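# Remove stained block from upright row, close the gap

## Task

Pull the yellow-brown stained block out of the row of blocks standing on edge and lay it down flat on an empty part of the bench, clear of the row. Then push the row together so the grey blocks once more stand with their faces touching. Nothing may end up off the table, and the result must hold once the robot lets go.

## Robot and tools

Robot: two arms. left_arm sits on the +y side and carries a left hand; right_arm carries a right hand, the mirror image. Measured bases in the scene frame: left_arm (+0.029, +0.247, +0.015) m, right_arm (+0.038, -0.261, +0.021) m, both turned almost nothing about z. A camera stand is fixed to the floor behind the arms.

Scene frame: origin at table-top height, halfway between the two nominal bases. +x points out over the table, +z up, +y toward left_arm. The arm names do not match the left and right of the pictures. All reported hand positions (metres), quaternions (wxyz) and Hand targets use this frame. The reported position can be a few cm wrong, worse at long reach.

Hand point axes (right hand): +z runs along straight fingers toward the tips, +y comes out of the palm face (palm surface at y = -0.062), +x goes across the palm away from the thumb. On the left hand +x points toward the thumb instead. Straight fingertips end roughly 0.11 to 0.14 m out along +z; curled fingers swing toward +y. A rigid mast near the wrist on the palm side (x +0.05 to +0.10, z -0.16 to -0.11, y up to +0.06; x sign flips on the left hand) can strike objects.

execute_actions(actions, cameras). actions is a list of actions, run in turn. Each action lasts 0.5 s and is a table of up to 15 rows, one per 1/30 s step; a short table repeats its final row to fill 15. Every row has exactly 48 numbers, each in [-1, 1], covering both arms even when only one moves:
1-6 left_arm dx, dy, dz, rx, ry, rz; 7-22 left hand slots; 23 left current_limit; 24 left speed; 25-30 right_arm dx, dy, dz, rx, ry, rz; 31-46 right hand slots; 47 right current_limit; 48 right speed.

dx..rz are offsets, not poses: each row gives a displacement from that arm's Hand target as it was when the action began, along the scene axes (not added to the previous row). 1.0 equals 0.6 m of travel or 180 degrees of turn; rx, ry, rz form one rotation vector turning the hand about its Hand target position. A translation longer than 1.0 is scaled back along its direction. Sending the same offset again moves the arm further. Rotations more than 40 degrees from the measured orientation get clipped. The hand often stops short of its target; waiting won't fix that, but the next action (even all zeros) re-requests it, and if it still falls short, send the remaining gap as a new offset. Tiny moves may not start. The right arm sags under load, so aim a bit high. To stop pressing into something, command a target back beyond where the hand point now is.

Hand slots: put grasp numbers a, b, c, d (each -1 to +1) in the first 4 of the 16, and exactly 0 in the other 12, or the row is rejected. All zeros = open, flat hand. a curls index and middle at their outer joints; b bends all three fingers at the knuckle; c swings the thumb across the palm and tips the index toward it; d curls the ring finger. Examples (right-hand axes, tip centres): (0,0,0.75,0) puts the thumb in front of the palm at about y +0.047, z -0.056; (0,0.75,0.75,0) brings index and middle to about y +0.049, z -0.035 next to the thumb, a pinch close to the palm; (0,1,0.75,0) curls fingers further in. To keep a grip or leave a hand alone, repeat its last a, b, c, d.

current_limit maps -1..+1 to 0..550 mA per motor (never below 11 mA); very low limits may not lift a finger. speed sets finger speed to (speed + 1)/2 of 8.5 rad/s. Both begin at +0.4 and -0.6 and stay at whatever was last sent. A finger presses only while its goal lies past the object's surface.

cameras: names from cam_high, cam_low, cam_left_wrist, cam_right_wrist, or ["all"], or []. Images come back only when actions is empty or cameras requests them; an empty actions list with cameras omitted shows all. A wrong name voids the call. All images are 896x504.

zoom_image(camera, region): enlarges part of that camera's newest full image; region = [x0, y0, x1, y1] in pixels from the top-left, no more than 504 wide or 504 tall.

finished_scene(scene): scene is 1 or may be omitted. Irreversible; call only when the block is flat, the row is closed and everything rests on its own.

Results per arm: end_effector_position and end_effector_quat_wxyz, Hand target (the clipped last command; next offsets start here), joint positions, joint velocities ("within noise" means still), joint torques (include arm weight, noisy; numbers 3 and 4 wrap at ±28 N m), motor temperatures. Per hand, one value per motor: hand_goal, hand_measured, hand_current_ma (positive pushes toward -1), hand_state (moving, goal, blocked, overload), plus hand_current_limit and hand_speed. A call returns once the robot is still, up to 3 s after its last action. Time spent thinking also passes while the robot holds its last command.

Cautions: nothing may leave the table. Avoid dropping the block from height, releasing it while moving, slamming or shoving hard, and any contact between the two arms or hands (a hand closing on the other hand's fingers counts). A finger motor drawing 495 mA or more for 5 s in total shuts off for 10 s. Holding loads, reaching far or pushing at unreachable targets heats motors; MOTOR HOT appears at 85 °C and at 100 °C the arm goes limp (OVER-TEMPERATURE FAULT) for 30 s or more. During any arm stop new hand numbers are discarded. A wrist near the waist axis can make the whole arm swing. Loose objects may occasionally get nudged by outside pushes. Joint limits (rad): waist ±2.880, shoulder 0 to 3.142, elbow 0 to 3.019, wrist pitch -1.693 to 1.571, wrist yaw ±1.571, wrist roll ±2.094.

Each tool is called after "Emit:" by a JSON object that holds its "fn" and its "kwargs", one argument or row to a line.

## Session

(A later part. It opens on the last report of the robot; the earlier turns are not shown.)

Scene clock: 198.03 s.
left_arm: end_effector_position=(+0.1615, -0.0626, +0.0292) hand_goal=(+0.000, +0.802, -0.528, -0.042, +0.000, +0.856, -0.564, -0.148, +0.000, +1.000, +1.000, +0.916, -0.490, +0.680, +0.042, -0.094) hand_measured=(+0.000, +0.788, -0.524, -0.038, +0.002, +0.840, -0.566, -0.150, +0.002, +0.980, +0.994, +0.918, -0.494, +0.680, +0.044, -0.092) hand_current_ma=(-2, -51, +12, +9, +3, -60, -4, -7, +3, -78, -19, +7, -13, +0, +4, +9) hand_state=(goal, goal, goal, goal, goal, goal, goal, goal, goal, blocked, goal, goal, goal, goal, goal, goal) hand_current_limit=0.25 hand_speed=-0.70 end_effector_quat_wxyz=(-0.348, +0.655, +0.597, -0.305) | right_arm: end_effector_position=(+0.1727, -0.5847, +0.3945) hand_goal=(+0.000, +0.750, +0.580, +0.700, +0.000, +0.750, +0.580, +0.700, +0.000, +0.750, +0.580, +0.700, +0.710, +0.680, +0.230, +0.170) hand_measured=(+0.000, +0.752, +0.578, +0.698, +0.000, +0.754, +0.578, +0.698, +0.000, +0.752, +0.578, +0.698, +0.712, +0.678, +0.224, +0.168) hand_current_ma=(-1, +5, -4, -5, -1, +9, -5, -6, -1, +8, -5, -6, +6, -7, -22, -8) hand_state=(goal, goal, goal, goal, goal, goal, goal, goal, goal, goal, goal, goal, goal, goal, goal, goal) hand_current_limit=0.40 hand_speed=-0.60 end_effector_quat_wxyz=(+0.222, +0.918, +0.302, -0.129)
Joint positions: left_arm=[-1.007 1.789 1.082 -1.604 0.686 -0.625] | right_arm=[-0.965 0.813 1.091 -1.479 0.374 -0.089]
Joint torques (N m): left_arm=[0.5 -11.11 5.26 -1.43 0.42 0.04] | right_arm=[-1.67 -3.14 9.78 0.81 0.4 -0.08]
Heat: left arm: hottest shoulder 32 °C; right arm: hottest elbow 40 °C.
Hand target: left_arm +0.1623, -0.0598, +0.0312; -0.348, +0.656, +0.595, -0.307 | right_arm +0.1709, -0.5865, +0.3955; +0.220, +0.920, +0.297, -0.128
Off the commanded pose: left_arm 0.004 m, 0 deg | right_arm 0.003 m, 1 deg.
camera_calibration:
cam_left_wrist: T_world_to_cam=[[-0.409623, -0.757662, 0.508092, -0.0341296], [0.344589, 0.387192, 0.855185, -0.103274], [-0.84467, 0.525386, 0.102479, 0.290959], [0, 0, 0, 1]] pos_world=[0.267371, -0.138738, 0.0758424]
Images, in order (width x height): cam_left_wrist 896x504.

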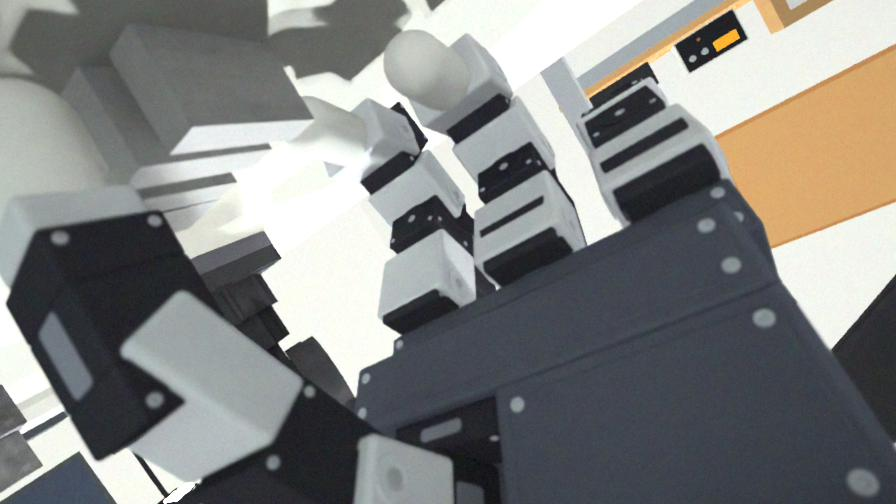

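Emit:
{"fn": "execute_actions", "kwargs": {
  "actions": [
    [[-0.008,0.009,0.002,0,0,0,0.74,-0.2,0.75,-0.3,0,0,0,0,0,0,0,0,0,0,0,0,0.25,-0.7,0,0,0,0,0,0,0,0,0,0,0,0,0,0,0,0,0,0,0,0,0,0,0.4,-0.6]]
  ],
  "cameras": ["cam_left_wrist"]
}}

Emit:
{"fn": "zoom_image", "kwargs": {
  "camera": "cam_left_wrist",
  "region": [0, 30, 280, 230]
}}

Scene clock: 199.30 s.
left_arm: end_effector_position=(+0.1573, -0.0561, +0.0315) hand_goal=(+0.000, +0.802, -0.528, -0.042, +0.000, +0.856, -0.564, -0.148, +0.000, +1.000, +1.000, +0.916, -0.490, +0.680, +0.042, -0.094) hand_measured=(+0.000, +0.788, -0.524, -0.038, +0.002, +0.840, -0.566, -0.150, +0.002, +0.980, +0.994, +0.918, -0.494, +0.680, +0.044, -0.092) hand_current_ma=(-2, -51, +12, +9, +3, -60, -4, -7, +3, -78, -19, +7, -12, +0, +3, +9) hand_state=(goal, goal, goal, goal, goal, goal, goal, goal, goal, blocked, goal, goal, goal, goal, goal, goal) hand_current_limit=0.25 hand_speed=-0.70 end_effector_quat_wxyz=(-0.349, +0.655, +0.597, -0.305) | right_arm: end_effector_position=(+0.1727, -0.5847, +0.3945) hand_goal=(+0.000, +0.750, +0.580, +0.700, +0.000, +0.750, +0.580, +0.700, +0.000, +0.750, +0.580, +0.700, +0.710, +0.680, +0.230, +0.170) hand_measured=(+0.000, +0.752, +0.578, +0.698, +0.000, +0.754, +0.578, +0.698, +0.000, +0.752, +0.578, +0.698, +0.712, +0.678, +0.224, +0.168) hand_current_ma=(-1, +5, -4, -5, -1, +9, -5, -6, -1, +8, -5, -6, +6, -7, -22, -8) hand_state=(goal, goal, goal, goal, goal, goal, goal, goal, goal, goal, goal, goal, goal, goal, goal, goal) hand_current_limit=0.40 hand_speed=-0.60 end_effector_quat_wxyz=(+0.222, +0.918, +0.302, -0.129)
Joint positions: left_arm=[-1.007 1.771 1.061 -1.604 0.686 -0.625] | right_arm=[-0.965 0.813 1.091 -1.479 0.374 -0.089]
Joint torques (N m): left_arm=[0.21 -10.52 5.22 -1.22 0.5 0.03] | right_arm=[-1.67 -3.14 9.8 0.83 0.4 -0.08]
Heat: left arm: hottest shoulder 32 °C; right arm: hottest elbow 40 °C.
Hand target: left_arm +0.1576, -0.0544, +0.0324; -0.348, +0.656, +0.595, -0.307 | right_arm +0.1709, -0.5865, +0.3955; +0.220, +0.920, +0.297, -0.128
Off the commanded pose: left_arm 0.002 m, 0 deg | right_arm 0.003 m, 1 deg.
camera_calibration:
cam_left_wrist: T_world_to_cam=[[-0.408912, -0.758785, 0.506987, -0.0321706], [0.34585, 0.38526, 0.855548, -0.106575], [-0.844499, 0.525186, 0.104889, 0.283678], [0, 0, 0, 1]] pos_world=[0.26327, -0.132335, 0.0777353]
Images, in order (width x height): cam_left_wrist 896x504.

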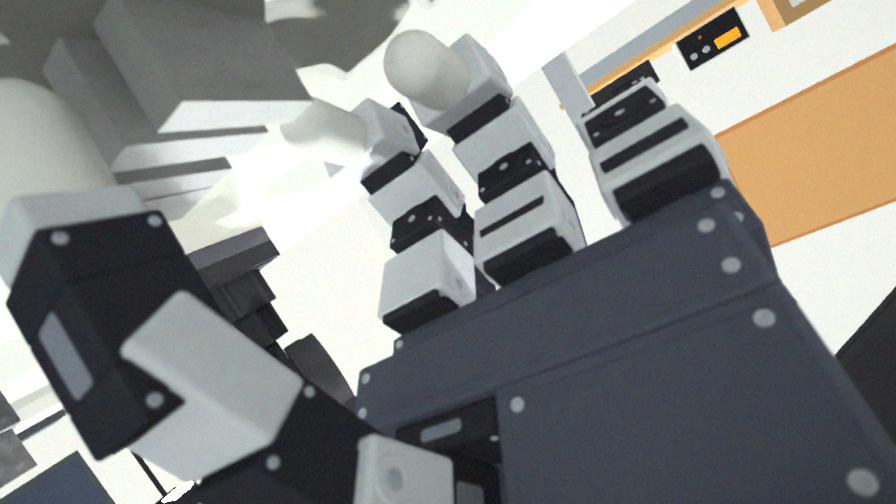

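Scaled by 1.800 from the camera's 896x504 image, which has a finer 1280x720 frame.

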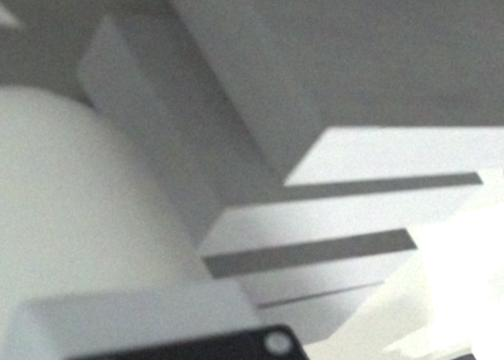

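Emit:
{"fn": "execute_actions", "kwargs": {
  "actions": [
    [[-0.007,-0.008,-0.002,0,0,0,0.74,-0.2,0.75,-0.3,0,0,0,0,0,0,0,0,0,0,0,0,0.25,-0.7,0,0,0,0,0,0,0,0,0,0,0,0,0,0,0,0,0,0,0,0,0,0,0.4,-0.6]]
  ],
  "cameras": ["cam_left_wrist"]
}}

Emit:
{"fn": "zoom_image", "kwargs": {
  "camera": "cam_left_wrist",
  "region": [0, 30, 280, 230]
}}

Scene clock: 200.50 s.
left_arm: end_effector_position=(+0.1551, -0.0577, +0.0318) hand_goal=(+0.000, +0.802, -0.528, -0.042, +0.000, +0.856, -0.564, -0.148, +0.000, +1.000, +1.000, +0.916, -0.490, +0.680, +0.042, -0.094) hand_measured=(+0.000, +0.788, -0.524, -0.038, +0.002, +0.840, -0.566, -0.150, +0.002, +0.980, +0.994, +0.918, -0.494, +0.680, +0.044, -0.092) hand_current_ma=(-2, -51, +12, +9, +3, -60, -4, -7, +3, -78, -19, +7, -12, +0, +3, +9) hand_state=(goal, goal, goal, goal, goal, goal, goal, goal, goal, blocked, goal, goal, goal, goal, goal, goal) hand_current_limit=0.25 hand_speed=-0.70 end_effector_quat_wxyz=(-0.349, +0.654, +0.596, -0.308) | right_arm: end_effector_position=(+0.1727, -0.5847, +0.3945) hand_goal=(+0.000, +0.750, +0.580, +0.700, +0.000, +0.750, +0.580, +0.700, +0.000, +0.750, +0.580, +0.700, +0.710, +0.680, +0.230, +0.170) hand_measured=(+0.000, +0.752, +0.578, +0.698, +0.000, +0.754, +0.578, +0.698, +0.000, +0.752, +0.578, +0.698, +0.712, +0.678, +0.224, +0.168) hand_current_ma=(-1, +5, -4, -5, -1, +9, -5, -6, -1, +8, -5, -6, +6, -7, -22, -8) hand_state=(goal, goal, goal, goal, goal, goal, goal, goal, goal, goal, goal, goal, goal, goal, goal, goal) hand_current_limit=0.40 hand_speed=-0.60 end_effector_quat_wxyz=(+0.222, +0.918, +0.302, -0.129)
Joint positions: left_arm=[-1.01 1.771 1.061 -1.604 0.694 -0.625] | right_arm=[-0.965 0.813 1.091 -1.479 0.374 -0.089]
Joint torques (N m): left_arm=[-0.85 -10.29 5.53 -0.88 0.58 -0.11] | right_arm=[-1.67 -3.14 9.8 0.81 0.4 -0.08]
Heat: left arm: hottest shoulder 32 °C; right arm: hottest elbow 40 °C.
Hand target: left_arm +0.1533, -0.0593, +0.0312; -0.348, +0.656, +0.595, -0.307 | right_arm +0.1709, -0.5865, +0.3955; +0.220, +0.920, +0.297, -0.128
Off the commanded pose: left_arm 0.002 m, 0 deg | right_arm 0.003 m, 1 deg.
camera_calibration:
cam_left_wrist: T_world_to_cam=[[-0.404261, -0.758041, 0.511807, -0.035233], [0.349499, 0.389081, 0.85233, -0.105829], [-0.845236, 0.52344, 0.107645, 0.282551], [0, 0, 0, 1]] pos_world=[0.261566, -0.13343, 0.0778189]
Images, in order (width x height): cam_left_wrist 896x504.

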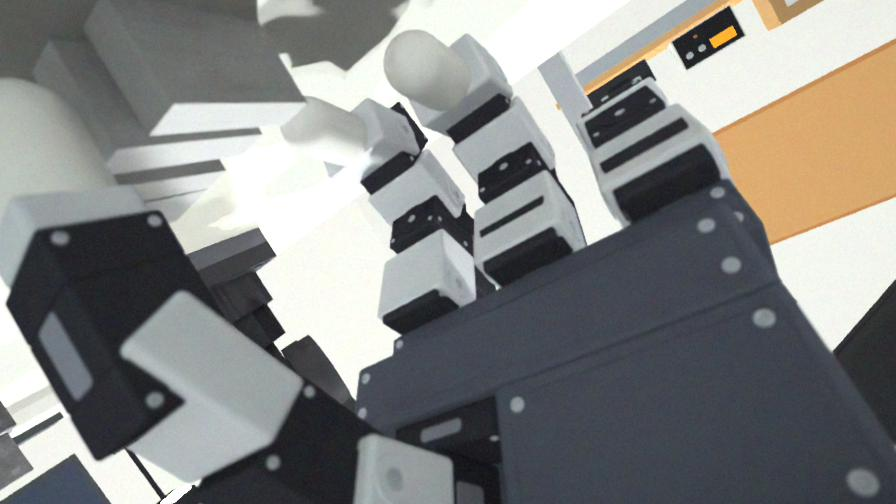

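Scaled by 1.800 from the camera's 896x504 image, which has a finer 1280x720 frame.

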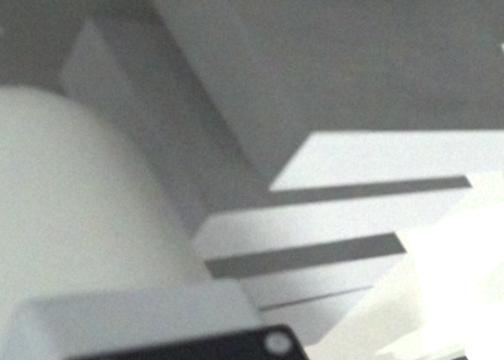

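Emit:
{"fn": "execute_actions", "kwargs": {
  "actions": [
    [[-0.006,-0.003,-0.003,0,0,0,0.74,-0.2,0.75,-0.3,0,0,0,0,0,0,0,0,0,0,0,0,0.25,-0.7,0,0,0,0,0,0,0,0,0,0,0,0,0,0,0,0,0,0,0,0,0,0,0.4,-0.6]]
  ],
  "cameras": ["cam_left_wrist"]
}}

Emit:
{"fn": "zoom_image", "kwargs": {
  "camera": "cam_left_wrist",
  "region": [0, 30, 280, 230]
}}

Scene clock: 201.40 s.
left_arm: end_effector_position=(+0.1517, -0.0611, +0.0312) hand_goal=(+0.000, +0.802, -0.528, -0.042, +0.000, +0.856, -0.564, -0.148, +0.000, +1.000, +1.000, +0.916, -0.490, +0.680, +0.042, -0.094) hand_measured=(+0.000, +0.788, -0.524, -0.038, +0.002, +0.840, -0.566, -0.150, +0.002, +0.980, +0.994, +0.918, -0.492, +0.680, +0.044, -0.092) hand_current_ma=(-2, -51, +12, +9, +3, -60, -4, -7, +3, -78, -19, +7, -7, +0, +4, +9) hand_state=(goal, goal, goal, goal, goal, goal, goal, goal, goal, blocked, goal, goal, goal, goal, goal, goal) hand_current_limit=0.25 hand_speed=-0.70 end_effector_quat_wxyz=(-0.348, +0.657, +0.593, -0.309) | right_arm: end_effector_position=(+0.1727, -0.5847, +0.3945) hand_goal=(+0.000, +0.750, +0.580, +0.700, +0.000, +0.750, +0.580, +0.700, +0.000, +0.750, +0.580, +0.700, +0.710, +0.680, +0.230, +0.170) hand_measured=(+0.000, +0.752, +0.578, +0.698, +0.000, +0.754, +0.578, +0.698, +0.000, +0.752, +0.578, +0.698, +0.712, +0.678, +0.224, +0.168) hand_current_ma=(-1, +5, -4, -5, -1, +9, -5, -6, -1, +8, -5, -6, +6, -7, -22, -8) hand_state=(goal, goal, goal, goal, goal, goal, goal, goal, goal, goal, goal, goal, goal, goal, goal, goal) hand_current_limit=0.40 hand_speed=-0.60 end_effector_quat_wxyz=(+0.222, +0.918, +0.302, -0.129)
Joint positions: left_arm=[-1.022 1.771 1.061 -1.597 0.701 -0.627] | right_arm=[-0.965 0.813 1.091 -1.479 0.374 -0.089]
Joint torques (N m): left_arm=[-0.73 -10.17 5.24 -0.77 0.6 -0.17] | right_arm=[-1.73 -3.08 9.8 0.83 0.4 -0.08]
Heat: left arm: hottest shoulder 32 °C; right arm: hottest elbow 40 °C.
Hand target: left_arm +0.1497, -0.0611, +0.0294; -0.348, +0.656, +0.595, -0.307 | right_arm +0.1709, -0.5865, +0.3955; +0.220, +0.920, +0.297, -0.128
Off the commanded pose: left_arm 0.003 m, 0 deg | right_arm 0.003 m, 1 deg.
camera_calibration:
cam_left_wrist: T_world_to_cam=[[-0.408463, -0.752104, 0.517202, -0.0381219], [0.351697, 0.393197, 0.849533, -0.102839], [-0.842299, 0.528901, 0.103906, 0.281568], [0, 0, 0, 1]] pos_world=[0.257761, -0.137158, 0.0778249]
Images, in order (width x height): cam_left_wrist 896x504.

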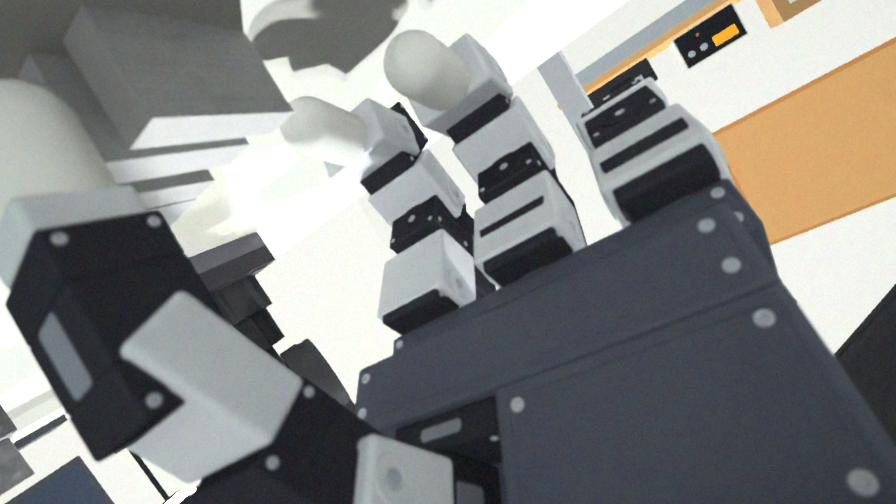

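Scaled by 1.800 from the camera's 896x504 image, which has a finer 1280x720 frame.

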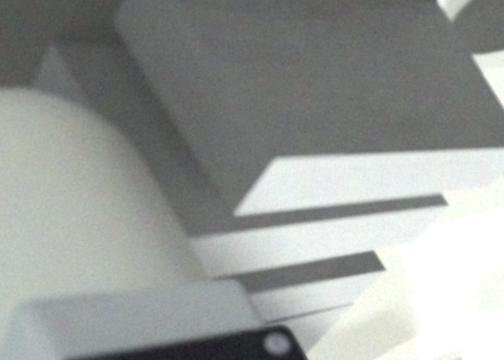

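Emit:
{"fn": "execute_actions", "kwargs": {
  "actions": [
    [[0,0,-0.001,0,0,0,0.74,-0.05,0.75,-0.3,0,0,0,0,0,0,0,0,0,0,0,0,0.1,-0.82,0,0,0,0,0,0,0,0,0,0,0,0,0,0,0,0,0,0,0,0,0,0,0.4,-0.6]],
    [[0,0,0,0,0,0,0.74,0.03,0.75,-0.3,0,0,0,0,0,0,0,0,0,0,0,0,0.05,-0.86,0,0,0,0,0,0,0,0,0,0,0,0,0,0,0,0,0,0,0,0,0,0,0.4,-0.6]]
  ],
  "cameras": ["cam_left_wrist"]
}}

Emit:
{"fn": "zoom_image", "kwargs": {
  "camera": "cam_left_wrist",
  "region": [0, 20, 380, 260]
}}

Scene clock: 202.97 s.
left_arm: end_effector_position=(+0.1516, -0.0616, +0.0311) hand_goal=(+0.000, +0.492, -0.460, +0.004, +0.000, +0.452, -0.610, -0.148, +0.000, +1.000, +1.000, +0.962, -0.490, +0.680, +0.042, -0.048) hand_measured=(+0.000, +0.502, -0.454, +0.004, +0.002, +0.452, -0.604, -0.150, +0.002, +0.980, +0.994, +0.958, -0.492, +0.680, +0.042, -0.050) hand_current_ma=(-2, +36, +15, +1, +3, -2, +16, -7, +3, -78, -19, -10, -7, +0, +3, -8) hand_state=(goal, goal, goal, goal, goal, goal, goal, goal, goal, blocked, goal, goal, goal, goal, goal, goal) hand_current_limit=0.05 hand_speed=-0.86 end_effector_quat_wxyz=(-0.347, +0.657, +0.593, -0.310) | right_arm: end_effector_position=(+0.1727, -0.5847, +0.3945) hand_goal=(+0.000, +0.750, +0.580, +0.700, +0.000, +0.750, +0.580, +0.700, +0.000, +0.750, +0.580, +0.700, +0.710, +0.680, +0.230, +0.170) hand_measured=(+0.000, +0.752, +0.578, +0.698, +0.000, +0.754, +0.578, +0.698, +0.000, +0.752, +0.578, +0.698, +0.712, +0.678, +0.224, +0.168) hand_current_ma=(-1, +5, -4, -5, -1, +9, -5, -6, -1, +8, -5, -6, +6, -7, -22, -8) hand_state=(goal, goal, goal, goal, goal, goal, goal, goal, goal, goal, goal, goal, goal, goal, goal, goal) hand_current_limit=0.40 hand_speed=-0.60 end_effector_quat_wxyz=(+0.222, +0.918, +0.302, -0.129)
Joint positions: left_arm=[-1.022 1.771 1.061 -1.595 0.702 -0.627] | right_arm=[-0.965 0.813 1.091 -1.479 0.374 -0.089]
Joint torques (N m): left_arm=[-0.73 -10.17 5.23 -0.73 0.51 -0.17] | right_arm=[-1.73 -3.08 9.8 0.83 0.39 -0.08]
Heat: left arm: hottest shoulder 32 °C; right arm: hottest elbow 40 °C.
Hand target: left_arm +0.1497, -0.0611, +0.0288; -0.348, +0.656, +0.595, -0.307 | right_arm +0.1709, -0.5865, +0.3955; +0.220, +0.920, +0.297, -0.128
Off the commanded pose: left_arm 0.003 m, 0 deg | right_arm 0.003 m, 1 deg.
camera_calibration:
cam_left_wrist: T_world_to_cam=[[-0.407637, -0.75188, 0.518178, -0.0385931], [0.351347, 0.394633, 0.849011, -0.102274], [-0.842845, 0.528148, 0.103303, 0.281737], [0, 0, 0, 1]] pos_world=[0.257662, -0.137455, 0.0777257]
Images, in order (width x height): cam_left_wrist 896x504.

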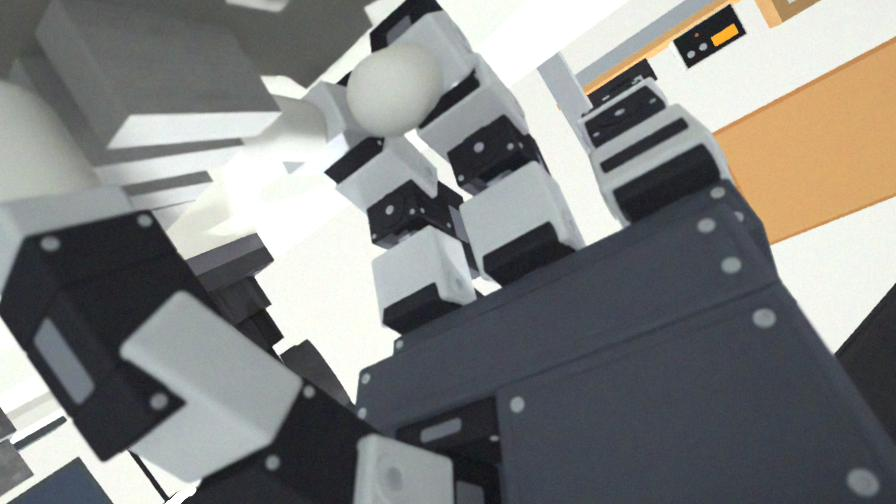

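Scaled by 1.326 from the camera's 896x504 image, which has a finer 1280x720 frame.

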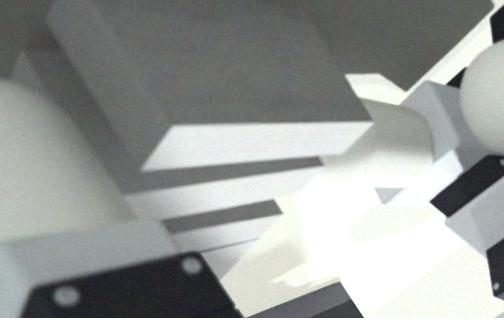

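Emit:
{"fn": "execute_actions", "kwargs": {
  "actions": [
    [[0,0,0,0,0,0,0.74,0.08,0.75,-0.3,0,0,0,0,0,0,0,0,0,0,0,0,0.05,-0.88,0,0,0,0,0,0,0,0,0,0,0,0,0,0,0,0,0,0,0,0,0,0,0.4,-0.6]]
  ],
  "cameras": ["cam_left_wrist"]
}}

Emit:
{"fn": "zoom_image", "kwargs": {
  "camera": "cam_left_wrist",
  "region": [0, 20, 380, 260]
}}

Scene clock: 204.17 s.
left_arm: end_effector_position=(+0.1505, -0.0609, +0.0308) hand_goal=(+0.000, +0.424, -0.444, +0.014, +0.000, +0.366, -0.620, -0.148, +0.000, +1.000, +1.000, +0.972, -0.490, +0.680, +0.042, -0.038) hand_measured=(+0.000, +0.456, -0.434, +0.014, +0.002, +0.366, -0.614, -0.150, +0.002, +0.980, +0.994, +0.968, -0.492, +0.680, +0.048, -0.036) hand_current_ma=(-2, +128, +30, +1, +3, +0, +18, -7, +3, -78, -19, -10, -7, +0, +24, +9) hand_state=(goal, blocked, goal, goal, goal, goal, goal, goal, goal, blocked, goal, goal, goal, goal, goal, goal) hand_current_limit=0.05 hand_speed=-0.88 end_effector_quat_wxyz=(-0.349, +0.656, +0.594, -0.310) | right_arm: end_effector_position=(+0.1727, -0.5847, +0.3945) hand_goal=(+0.000, +0.750, +0.580, +0.700, +0.000, +0.750, +0.580, +0.700, +0.000, +0.750, +0.580, +0.700, +0.710, +0.680, +0.230, +0.170) hand_measured=(+0.000, +0.752, +0.578, +0.698, +0.000, +0.754, +0.578, +0.698, +0.000, +0.752, +0.578, +0.698, +0.712, +0.678, +0.224, +0.168) hand_current_ma=(-1, +5, -4, -5, -1, +9, -5, -6, -1, +8, -5, -6, +6, -7, -22, -8) hand_state=(goal, goal, goal, goal, goal, goal, goal, goal, goal, goal, goal, goal, goal, goal, goal, goal) hand_current_limit=0.40 hand_speed=-0.60 end_effector_quat_wxyz=(+0.222, +0.918, +0.302, -0.129)
Joint positions: left_arm=[-1.023 1.771 1.059 -1.595 0.704 -0.629] | right_arm=[-0.965 0.813 1.091 -1.479 0.374 -0.089]
Joint torques (N m): left_arm=[-0.56 -10.11 5.42 -0.72 0.43 -0.15] | right_arm=[-1.67 -3.14 9.78 0.81 0.4 -0.08]
Heat: left arm: hottest shoulder 32 °C; right arm: hottest elbow 40 °C.
Hand target: left_arm +0.1498, -0.0610, +0.0288; -0.348, +0.656, +0.595, -0.307 | right_arm +0.1709, -0.5865, +0.3955; +0.220, +0.920, +0.297, -0.128
Off the commanded pose: left_arm 0.002 m, 0 deg | right_arm 0.003 m, 1 deg.
camera_calibration:
cam_left_wrist: T_world_to_cam=[[-0.406059, -0.753503, 0.517059, -0.0386959], [0.35282, 0.39267, 0.849311, -0.102353], [-0.842991, 0.527299, 0.106404, 0.280265], [0, 0, 0, 1]] pos_world=[0.256661, -0.13675, 0.0771162]
Images, in order (width x height): cam_left_wrist 896x504.

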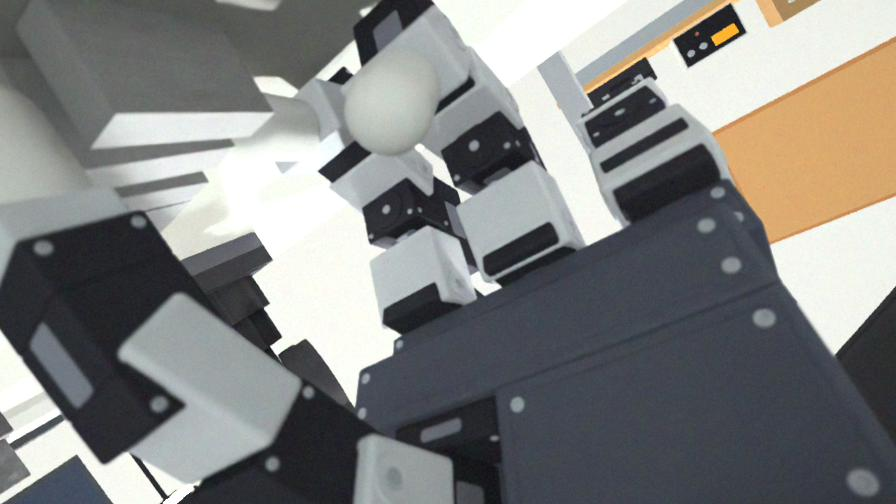

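Scaled by 1.326 from the camera's 896x504 image, which has a finer 1280x720 frame.

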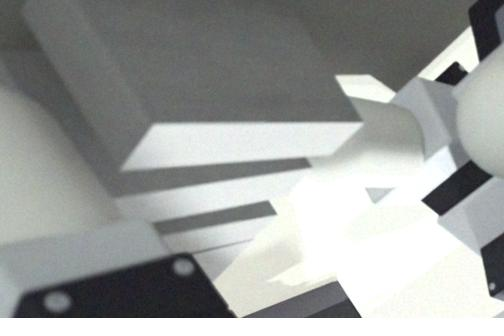

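Emit:
{"fn": "execute_actions", "kwargs": {
  "actions": [
    [[0,0,0,0,0,0,0.74,0.14,0.75,-0.3,0,0,0,0,0,0,0,0,0,0,0,0,0.2,-0.88,0,0,0,0,0,0,0,0,0,0,0,0,0,0,0,0,0,0,0,0,0,0,0.4,-0.6]]
  ],
  "cameras": ["cam_left_wrist"]
}}

Emit:
{"fn": "zoom_image", "kwargs": {
  "camera": "cam_left_wrist",
  "region": [0, 20, 380, 260]
}}

Scene clock: 205.17 s.
left_arm: end_effector_position=(+0.1501, -0.0608, +0.0309) hand_goal=(+0.000, +0.342, -0.426, +0.026, +0.000, +0.260, -0.632, -0.148, +0.000, +0.936, +1.000, +0.984, -0.490, +0.680, +0.042, -0.026) hand_measured=(+0.000, +0.406, -0.410, +0.026, +0.002, +0.262, -0.626, -0.150, +0.002, +0.930, +0.994, +0.980, -0.492, +0.680, +0.060, -0.018) hand_current_ma=(-2, +286, +52, +0, +3, +3, +19, -7, +3, -22, -19, -10, -5, +0, +88, +41) hand_state=(goal, blocked, goal, goal, goal, goal, goal, goal, goal, goal, goal, goal, goal, goal, goal, goal) hand_current_limit=0.20 hand_speed=-0.88 end_effector_quat_wxyz=(-0.349, +0.655, +0.594, -0.310) | right_arm: end_effector_position=(+0.1727, -0.5847, +0.3945) hand_goal=(+0.000, +0.750, +0.580, +0.700, +0.000, +0.750, +0.580, +0.700, +0.000, +0.750, +0.580, +0.700, +0.710, +0.680, +0.230, +0.170) hand_measured=(+0.000, +0.752, +0.578, +0.698, +0.000, +0.754, +0.578, +0.698, +0.000, +0.752, +0.578, +0.698, +0.712, +0.678, +0.224, +0.168) hand_current_ma=(-1, +5, -4, -5, -1, +9, -5, -6, -1, +8, -5, -6, +6, -7, -22, -8) hand_state=(goal, goal, goal, goal, goal, goal, goal, goal, goal, goal, goal, goal, goal, goal, goal, goal) hand_current_limit=0.40 hand_speed=-0.60 end_effector_quat_wxyz=(+0.222, +0.918, +0.302, -0.129)
Joint positions: left_arm=[-1.024 1.771 1.059 -1.595 0.705 -0.631] | right_arm=[-0.965 0.813 1.091 -1.479 0.374 -0.089]
Joint torques (N m): left_arm=[-0.56 -10.11 5.42 -0.73 0.38 -0.13] | right_arm=[-1.67 -3.14 9.78 0.83 0.4 -0.08]
Heat: left arm: hottest shoulder 32 °C; right arm: hottest elbow 40 °C.
Hand target: left_arm +0.1497, -0.0611, +0.0288; -0.348, +0.656, +0.595, -0.307 | right_arm +0.1709, -0.5865, +0.3955; +0.220, +0.920, +0.297, -0.128
Off the commanded pose: left_arm 0.002 m, 0 deg | right_arm 0.003 m, 1 deg.
camera_calibration:
cam_left_wrist: T_world_to_cam=[[-0.405082, -0.754768, 0.515978, -0.0390599], [0.35256, 0.391754, 0.849841, -0.102298], [-0.84357, 0.526169, 0.107408, 0.280022], [0, 0, 0, 1]] pos_world=[0.256461, -0.136744, 0.0770141]
Images, in order (width x height): cam_left_wrist 896x504.

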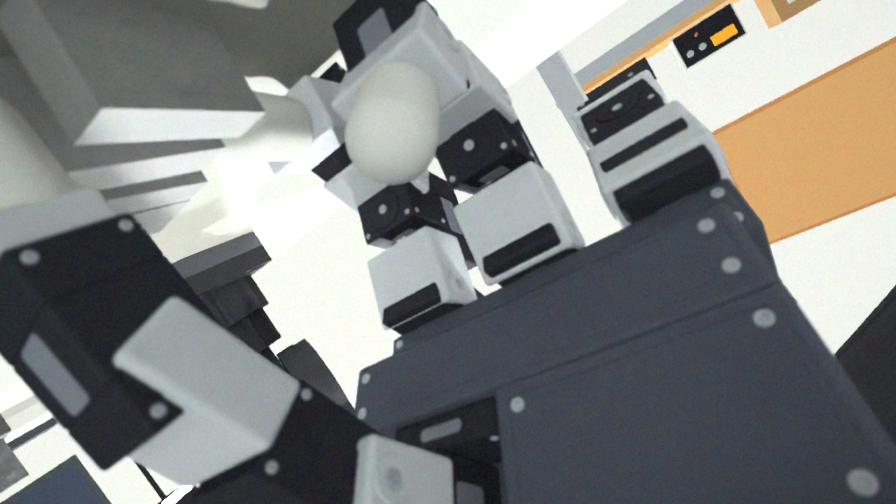

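Scaled by 1.326 from the camera's 896x504 image, which has a finer 1280x720 frame.

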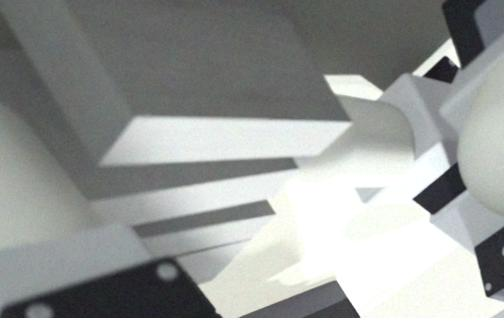

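Emit:
{"fn": "execute_actions", "kwargs": {
  "actions": [
    [[0,0.002,0.008,0,0,0,0.74,0.18,0.75,-0.3,0,0,0,0,0,0,0,0,0,0,0,0,0.25,-0.88,0,0,0,0,0,0,0,0,0,0,0,0,0,0,0,0,0,0,0,0,0,0,0.4,-0.6]]
  ],
  "cameras": ["cam_left_wrist"]
}}

Emit:
{"fn": "zoom_image", "kwargs": {
  "camera": "cam_left_wrist",
  "region": [0, 30, 280, 230]
}}

Scene clock: 207.13 s.
left_arm: end_effector_position=(+0.1501, -0.0609, +0.0312) hand_goal=(+0.000, +0.288, -0.414, +0.034, +0.000, +0.190, -0.640, -0.148, +0.000, +0.876, +1.000, +0.992, -0.490, +0.680, +0.042, -0.018) hand_measured=(+0.000, +0.378, -0.396, +0.034, +0.002, +0.192, -0.634, -0.150, +0.002, +0.870, +0.994, +0.988, -0.492, +0.680, +0.068, -0.004) hand_current_ma=(-2, +344, +64, +2, +3, +5, +19, -7, +3, -22, -19, -10, -5, +0, +125, +70) hand_state=(goal, blocked, goal, goal, goal, goal, goal, goal, goal, goal, goal, goal, goal, goal, blocked, goal) hand_current_limit=0.25 hand_speed=-0.88 end_effector_quat_wxyz=(-0.349, +0.655, +0.594, -0.310) | right_arm: end_effector_position=(+0.1727, -0.5847, +0.3945) hand_goal=(+0.000, +0.750, +0.580, +0.700, +0.000, +0.750, +0.580, +0.700, +0.000, +0.750, +0.580, +0.700, +0.710, +0.680, +0.230, +0.170) hand_measured=(+0.000, +0.752, +0.578, +0.698, +0.000, +0.754, +0.578, +0.698, +0.000, +0.752, +0.578, +0.698, +0.712, +0.678, +0.224, +0.168) hand_current_ma=(-1, +5, -4, -5, -1, +9, -5, -6, -1, +8, -5, -6, +6, -7, -22, -8) hand_state=(goal, goal, goal, goal, goal, goal, goal, goal, goal, goal, goal, goal, goal, goal, goal, goal) hand_current_limit=0.40 hand_speed=-0.60 end_effector_quat_wxyz=(+0.222, +0.918, +0.302, -0.129)
Joint positions: left_arm=[-1.024 1.77 1.059 -1.595 0.705 -0.632] | right_arm=[-0.965 0.813 1.091 -1.479 0.374 -0.089]
Joint torques (N m): left_arm=[-0.44 -10.75 5.49 -1.14 0.32 -0.12] | right_arm=[-1.67 -3.14 9.8 0.83 0.4 -0.08]
Heat: left arm: hottest shoulder 32 °C; right arm: hottest elbow 40 °C.
Hand target: left_arm +0.1497, -0.0599, +0.0336; -0.348, +0.656, +0.595, -0.307 | right_arm +0.1709, -0.5865, +0.3955; +0.220, +0.920, +0.297, -0.128
Off the commanded pose: left_arm 0.003 m, 0 deg | right_arm 0.003 m, 1 deg.
camera_calibration:
cam_left_wrist: T_world_to_cam=[[-0.404892, -0.754698, 0.516231, -0.039273], [0.35224, 0.392265, 0.849738, -0.102394], [-0.843795, 0.525889, 0.107009, 0.28004], [0, 0, 0, 1]] pos_world=[0.256462, -0.136743, 0.0773151]
Images, in order (width x height): cam_left_wrist 896x504.

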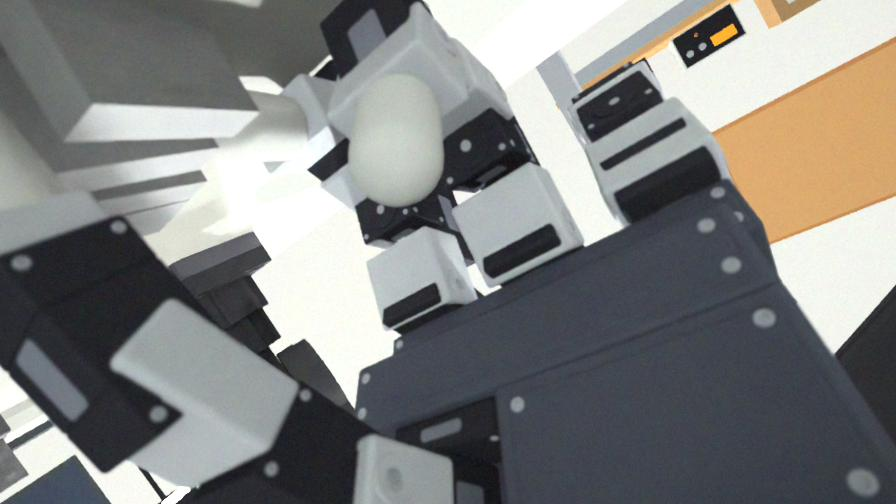

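Scaled by 1.800 from the camera's 896x504 image, which has a finer 1280x720 frame.

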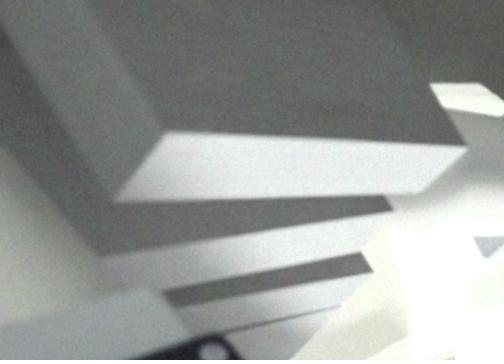

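Emit:
{"fn": "execute_actions", "kwargs": {
  "actions": [
    [[0,0.002,0.005,0,0,0,0.74,0.2,0.75,-0.3,0,0,0,0,0,0,0,0,0,0,0,0,0.25,-0.88,0,0,0,0,0,0,0,0,0,0,0,0,0,0,0,0,0,0,0,0,0,0,0.4,-0.6]]
  ],
  "cameras": ["cam_left_wrist"]
}}

Emit:
{"fn": "zoom_image", "kwargs": {
  "camera": "cam_left_wrist",
  "region": [0, 30, 280, 230]
}}

Scene clock: 208.20 s.
left_arm: end_effector_position=(+0.1508, -0.0612, +0.0329) hand_goal=(+0.000, +0.262, -0.408, +0.038, +0.000, +0.156, -0.644, -0.148, +0.000, +0.846, +1.000, +0.996, -0.490, +0.680, +0.042, -0.014) hand_measured=(+0.000, +0.370, -0.384, +0.044, +0.002, +0.158, -0.638, -0.150, +0.002, +0.840, +0.994, +0.992, -0.492, +0.680, +0.068, +0.000) hand_current_ma=(-2, +344, +88, +19, +3, +7, +20, -7, +3, -22, -19, -10, -5, +0, +125, +67) hand_state=(goal, blocked, blocked, goal, goal, goal, goal, goal, goal, goal, goal, goal, goal, goal, blocked, goal) hand_current_limit=0.25 hand_speed=-0.88 end_effector_quat_wxyz=(-0.346, +0.657, +0.594, -0.309) | right_arm: end_effector_position=(+0.1727, -0.5847, +0.3945) hand_goal=(+0.000, +0.750, +0.580, +0.700, +0.000, +0.750, +0.580, +0.700, +0.000, +0.750, +0.580, +0.700, +0.710, +0.680, +0.230, +0.170) hand_measured=(+0.000, +0.752, +0.578, +0.698, +0.000, +0.754, +0.578, +0.698, +0.000, +0.752, +0.578, +0.698, +0.712, +0.678, +0.224, +0.168) hand_current_ma=(-1, +5, -4, -5, -1, +9, -5, -6, -1, +8, -5, -6, +6, -7, -22, -8) hand_state=(goal, goal, goal, goal, goal, goal, goal, goal, goal, goal, goal, goal, goal, goal, goal, goal) hand_current_limit=0.40 hand_speed=-0.60 end_effector_quat_wxyz=(+0.222, +0.918, +0.302, -0.129)
Joint positions: left_arm=[-1.024 1.764 1.059 -1.595 0.702 -0.632] | right_arm=[-0.965 0.813 1.091 -1.479 0.374 -0.089]
Joint torques (N m): left_arm=[-0.26 -10.81 5.48 -1.39 0.38 -0.11] | right_arm=[-1.73 -3.14 9.8 0.81 0.4 -0.08]
Heat: left arm: hottest shoulder 32 °C; right arm: hottest elbow 40 °C.
Hand target: left_arm +0.1497, -0.0586, +0.0366; -0.348, +0.656, +0.595, -0.307 | right_arm +0.1709, -0.5865, +0.3955; +0.220, +0.920, +0.297, -0.128
Off the commanded pose: left_arm 0.005 m, 0 deg | right_arm 0.003 m, 1 deg.
camera_calibration:
cam_left_wrist: T_world_to_cam=[[-0.408785, -0.751845, 0.517324, -0.0392666], [0.348782, 0.395118, 0.849843, -0.103325], [-0.843354, 0.527837, 0.100712, 0.280878], [0, 0, 0, 1]] pos_world=[0.256866, -0.136954, 0.0798361]
Images, in order (width x height): cam_left_wrist 896x504.

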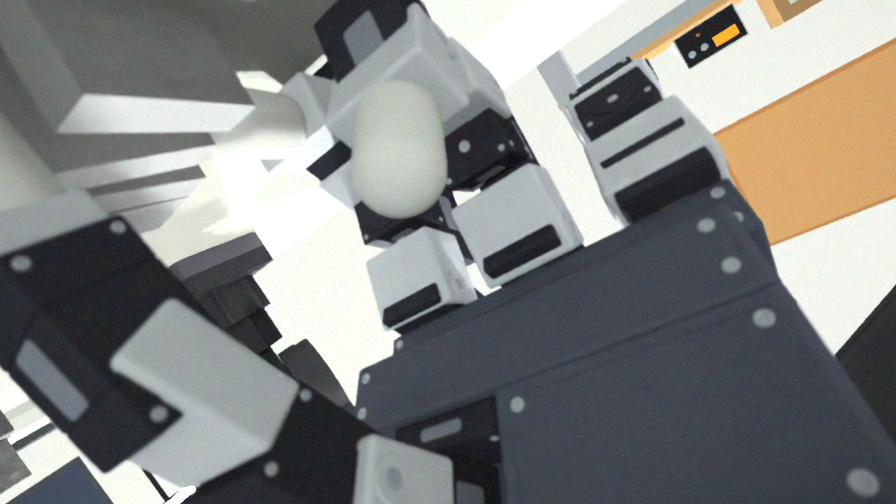

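Scaled by 1.800 from the camera's 896x504 image, which has a finer 1280x720 frame.

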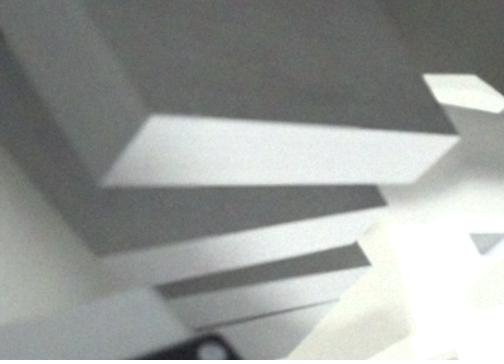

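Emit:
{"fn": "execute_actions", "kwargs": {
  "actions": [
    [[0.001,0.006,-0.003,0,0,0,0.74,0.2,0.75,-0.3,0,0,0,0,0,0,0,0,0,0,0,0,0.25,-0.88,0,0,0,0,0,0,0,0,0,0,0,0,0,0,0,0,0,0,0,0,0,0,0.4,-0.6]]
  ],
  "cameras": ["cam_left_wrist"]
}}

Emit:
{"fn": "zoom_image", "kwargs": {
  "camera": "cam_left_wrist",
  "region": [0, 30, 280, 230]
}}

Scene clock: 209.30 s.
left_arm: end_effector_position=(+0.1497, -0.0580, +0.0328) hand_goal=(+0.000, +0.262, -0.408, +0.038, +0.000, +0.156, -0.644, -0.148, +0.000, +0.846, +1.000, +0.996, -0.490, +0.680, +0.042, -0.014) hand_measured=(+0.000, +0.358, -0.384, +0.044, +0.002, +0.158, -0.638, -0.150, +0.002, +0.840, +0.994, +0.992, -0.492, +0.680, +0.074, +0.004) hand_current_ma=(-2, +344, +88, +19, +3, +7, +20, -7, +3, -22, -19, -10, -5, +0, +157, +86) hand_state=(goal, blocked, blocked, goal, goal, goal, goal, goal, goal, goal, goal, goal, goal, goal, blocked, goal) hand_current_limit=0.25 hand_speed=-0.88 end_effector_quat_wxyz=(-0.348, +0.657, +0.594, -0.307) | right_arm: end_effector_position=(+0.1727, -0.5847, +0.3945) hand_goal=(+0.000, +0.750, +0.580, +0.700, +0.000, +0.750, +0.580, +0.700, +0.000, +0.750, +0.580, +0.700, +0.710, +0.680, +0.230, +0.170) hand_measured=(+0.000, +0.752, +0.578, +0.698, +0.000, +0.754, +0.578, +0.698, +0.000, +0.752, +0.578, +0.698, +0.712, +0.678, +0.224, +0.168) hand_current_ma=(-1, +5, -4, -5, -1, +9, -5, -6, -1, +8, -5, -6, +6, -7, -22, -8) hand_state=(goal, goal, goal, goal, goal, goal, goal, goal, goal, goal, goal, goal, goal, goal, goal, goal) hand_current_limit=0.40 hand_speed=-0.60 end_effector_quat_wxyz=(+0.222, +0.918, +0.302, -0.129)
Joint positions: left_arm=[-1.024 1.76 1.051 -1.595 0.699 -0.632] | right_arm=[-0.965 0.813 1.091 -1.479 0.374 -0.089]
Joint torques (N m): left_arm=[0.32 -10.64 5.29 -1.25 0.38 -0.04] | right_arm=[-1.73 -3.14 9.78 0.83 0.4 -0.08]
Heat: left arm: hottest shoulder 32 °C; right arm: hottest elbow 40 °C.
Hand target: left_arm +0.1503, -0.0551, +0.0348; -0.348, +0.656, +0.595, -0.307 | right_arm +0.1709, -0.5865, +0.3955; +0.220, +0.920, +0.297, -0.128
Off the commanded pose: left_arm 0.004 m, 0 deg | right_arm 0.003 m, 1 deg.
camera_calibration:
cam_left_wrist: T_world_to_cam=[[-0.410929, -0.753105, 0.51378, -0.0370201], [0.349241, 0.390531, 0.851773, -0.104408], [-0.842121, 0.529451, 0.102535, 0.278123], [0, 0, 0, 1]] pos_world=[0.255464, -0.134358, 0.0794344]
Images, in order (width x height): cam_left_wrist 896x504.

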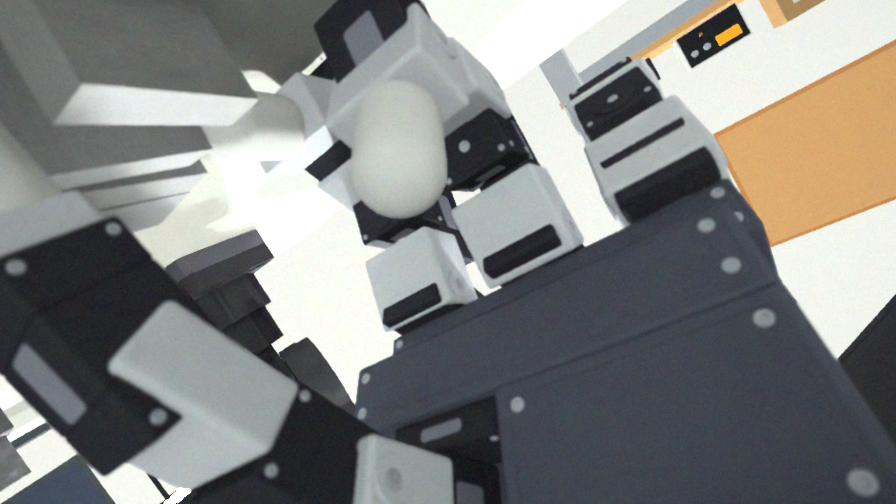

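Scaled by 1.800 from the camera's 896x504 image, which has a finer 1280x720 frame.

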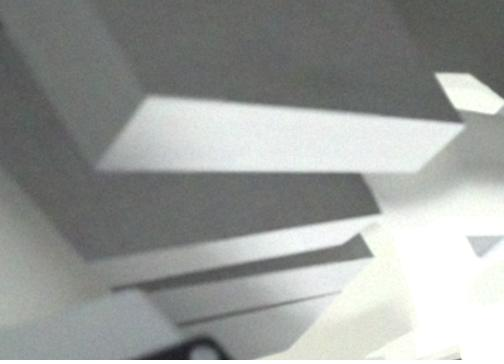

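Emit:
{"fn": "execute_actions", "kwargs": {
  "actions": [
    [[0,0,0.009,0,0,0,0.74,0.2,0.75,-0.3,0,0,0,0,0,0,0,0,0,0,0,0,0.25,-0.88,0,0,0,0,0,0,0,0,0,0,0,0,0,0,0,0,0,0,0,0,0,0,0.4,-0.6]]
  ],
  "cameras": ["cam_left_wrist"]
}}

Emit:
{"fn": "zoom_image", "kwargs": {
  "camera": "cam_left_wrist",
  "region": [0, 30, 280, 230]
}}

Scene clock: 210.77 s.
left_arm: end_effector_position=(+0.1501, -0.0587, +0.0352) hand_goal=(+0.000, +0.262, -0.408, +0.038, +0.000, +0.156, -0.644, -0.148, +0.000, +0.846, +1.000, +0.996, -0.490, +0.680, +0.042, -0.014) hand_measured=(+0.000, +0.358, -0.384, +0.044, +0.002, +0.158, -0.638, -0.150, +0.002, +0.840, +0.994, +0.992, -0.492, +0.680, +0.074, +0.004) hand_current_ma=(-2, +344, +91, +19, +3, +7, +20, -7, +3, -22, -19, -10, -5, +0, +157, +87) hand_state=(goal, blocked, blocked, goal, goal, goal, goal, goal, goal, goal, goal, goal, goal, goal, blocked, goal) hand_current_limit=0.25 hand_speed=-0.88 end_effector_quat_wxyz=(-0.345, +0.659, +0.594, -0.308) | right_arm: end_effector_position=(+0.1727, -0.5847, +0.3945) hand_goal=(+0.000, +0.750, +0.580, +0.700, +0.000, +0.750, +0.580, +0.700, +0.000, +0.750, +0.580, +0.700, +0.710, +0.680, +0.230, +0.170) hand_measured=(+0.000, +0.752, +0.578, +0.698, +0.000, +0.754, +0.578, +0.698, +0.000, +0.752, +0.578, +0.698, +0.712, +0.678, +0.224, +0.168) hand_current_ma=(-1, +5, -4, -5, -1, +9, -5, -6, -1, +8, -5, -6, +6, -7, -22, -8) hand_state=(goal, goal, goal, goal, goal, goal, goal, goal, goal, goal, goal, goal, goal, goal, goal, goal) hand_current_limit=0.40 hand_speed=-0.60 end_effector_quat_wxyz=(+0.222, +0.918, +0.302, -0.129)
Joint positions: left_arm=[-1.024 1.752 1.051 -1.596 0.698 -0.632] | right_arm=[-0.965 0.813 1.091 -1.479 0.374 -0.089]
Joint torques (N m): left_arm=[0.32 -10.81 5.74 -1.72 0.4 -0.05] | right_arm=[-1.73 -3.14 9.78 0.81 0.4 -0.08]
Heat: left arm: hottest shoulder 32 °C; right arm: hottest elbow 40 °C.
Hand target: left_arm +0.1503, -0.0551, +0.0403; -0.348, +0.656, +0.595, -0.307 | right_arm +0.1709, -0.5865, +0.3955; +0.220, +0.920, +0.297, -0.128
Off the commanded pose: left_arm 0.006 m, 1 deg | right_arm 0.003 m, 1 deg.
camera_calibration:
cam_left_wrist: T_world_to_cam=[[-0.413398, -0.749714, 0.516751, -0.0380838], [0.345668, 0.395815, 0.85079, -0.105566], [-0.842387, 0.530339, 0.0955229, 0.278876], [0, 0, 0, 1]] pos_world=[0.255668, -0.134666, 0.0828554]
Images, in order (width x height): cam_left_wrist 896x504.

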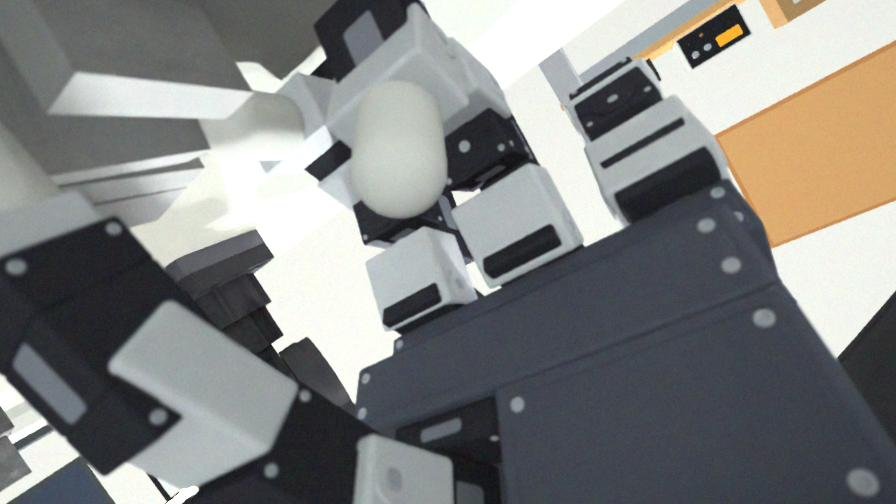

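Scaled by 1.800 from the camera's 896x504 image, which has a finer 1280x720 frame.

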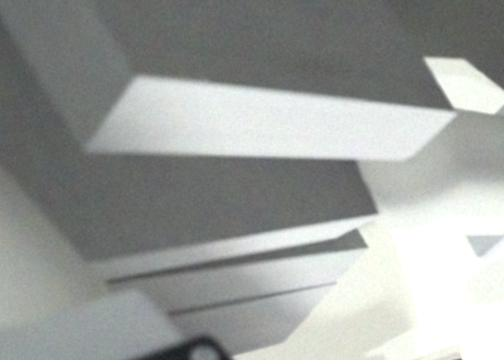

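Emit:
{"fn": "execute_actions", "kwargs": {
  "actions": [
    [[-0.004,0.012,-0.002,0,0,-0.04,0.74,0.2,0.75,-0.3,0,0,0,0,0,0,0,0,0,0,0,0,0.25,-0.88,0,0,0,0,0,0,0,0,0,0,0,0,0,0,0,0,0,0,0,0,0,0,0.4,-0.6]]
  ],
  "cameras": ["cam_left_wrist"]
}}

Emit:
{"fn": "zoom_image", "kwargs": {
  "camera": "cam_left_wrist",
  "region": [0, 30, 280, 230]
}}

Scene clock: 215.13 s.
left_arm: end_effector_position=(+0.1509, -0.0494, +0.0369) hand_goal=(+0.000, +0.262, -0.408, +0.038, +0.000, +0.156, -0.644, -0.148, +0.000, +0.846, +1.000, +0.996, -0.490, +0.680, +0.042, -0.014) hand_measured=(+0.000, +0.356, -0.382, +0.044, +0.002, +0.158, -0.638, -0.150, +0.002, +0.840, +0.994, +0.992, -0.492, +0.680, +0.074, +0.004) hand_current_ma=(-2, +344, +93, +21, +3, +6, +20, -7, +3, -23, -19, -10, -5, +0, +157, +87) hand_state=(goal, blocked, blocked, goal, goal, goal, goal, goal, goal, goal, goal, goal, goal, goal, blocked, goal) hand_current_limit=0.25 hand_speed=-0.88 end_effector_quat_wxyz=(-0.358, +0.693, +0.557, -0.287) | right_arm: end_effector_position=(+0.1727, -0.5847, +0.3945) hand_goal=(+0.000, +0.750, +0.580, +0.700, +0.000, +0.750, +0.580, +0.700, +0.000, +0.750, +0.580, +0.700, +0.710, +0.680, +0.230, +0.170) hand_measured=(+0.000, +0.752, +0.578, +0.698, +0.000, +0.754, +0.578, +0.698, +0.000, +0.752, +0.578, +0.698, +0.712, +0.678, +0.224, +0.168) hand_current_ma=(-1, +5, -4, -5, -1, +9, -5, -6, -1, +8, -5, -6, +6, -7, -22, -8) hand_state=(goal, goal, goal, goal, goal, goal, goal, goal, goal, goal, goal, goal, goal, goal, goal, goal) hand_current_limit=0.40 hand_speed=-0.60 end_effector_quat_wxyz=(+0.222, +0.918, +0.302, -0.129)
Joint positions: left_arm=[-1.034 1.752 1.051 -1.644 0.626 -0.542] | right_arm=[-0.965 0.813 1.091 -1.479 0.374 -0.089]
Joint torques (N m): left_arm=[-0.73 -9.7 6.04 -1.85 0.31 -0.02] | right_arm=[-1.67 -3.14 9.8 0.83 0.4 -0.08]
Heat: left arm: hottest shoulder 32 °C; right arm: hottest elbow 40 °C.
Hand target: left_arm +0.1479, -0.0479, +0.0390; -0.366, +0.692, +0.553, -0.285 | right_arm +0.1709, -0.5865, +0.3955; +0.220, +0.920, +0.297, -0.128
Off the commanded pose: left_arm 0.004 m, 1 deg | right_arm 0.003 m, 1 deg.
camera_calibration:
cam_left_wrist: T_world_to_cam=[[-0.497839, -0.697222, 0.515788, -0.0163421], [0.381223, 0.358262, 0.852243, -0.118197], [-0.77899, 0.62091, 0.0874401, 0.269624], [0, 0, 0, 1]] pos_world=[0.246958, -0.136461, 0.0855855]
Images, in order (width x height): cam_left_wrist 896x504.

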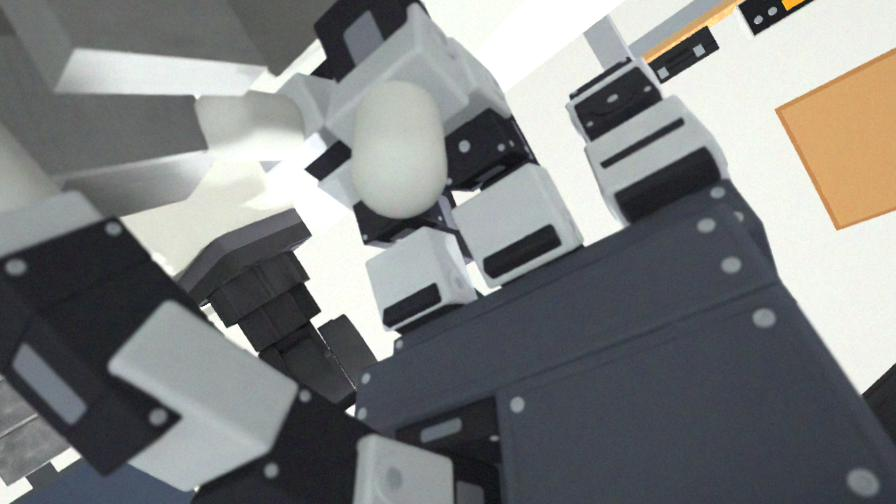

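Scaled by 1.800 from the camera's 896x504 image, which has a finer 1280x720 frame.

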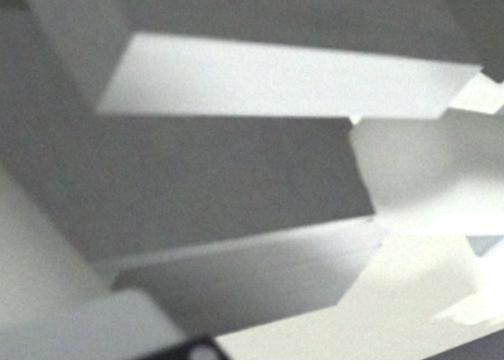

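Emit:
{"fn": "zoom_image", "kwargs": {
  "camera": "cam_left_wrist",
  "region": [30, 130, 230, 230]
}}

Scaled by 2.520 from the camera's 896x504 image, which has a finer 1280x720 frame.

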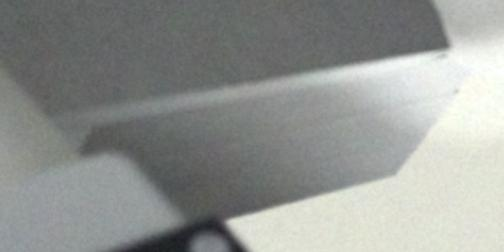

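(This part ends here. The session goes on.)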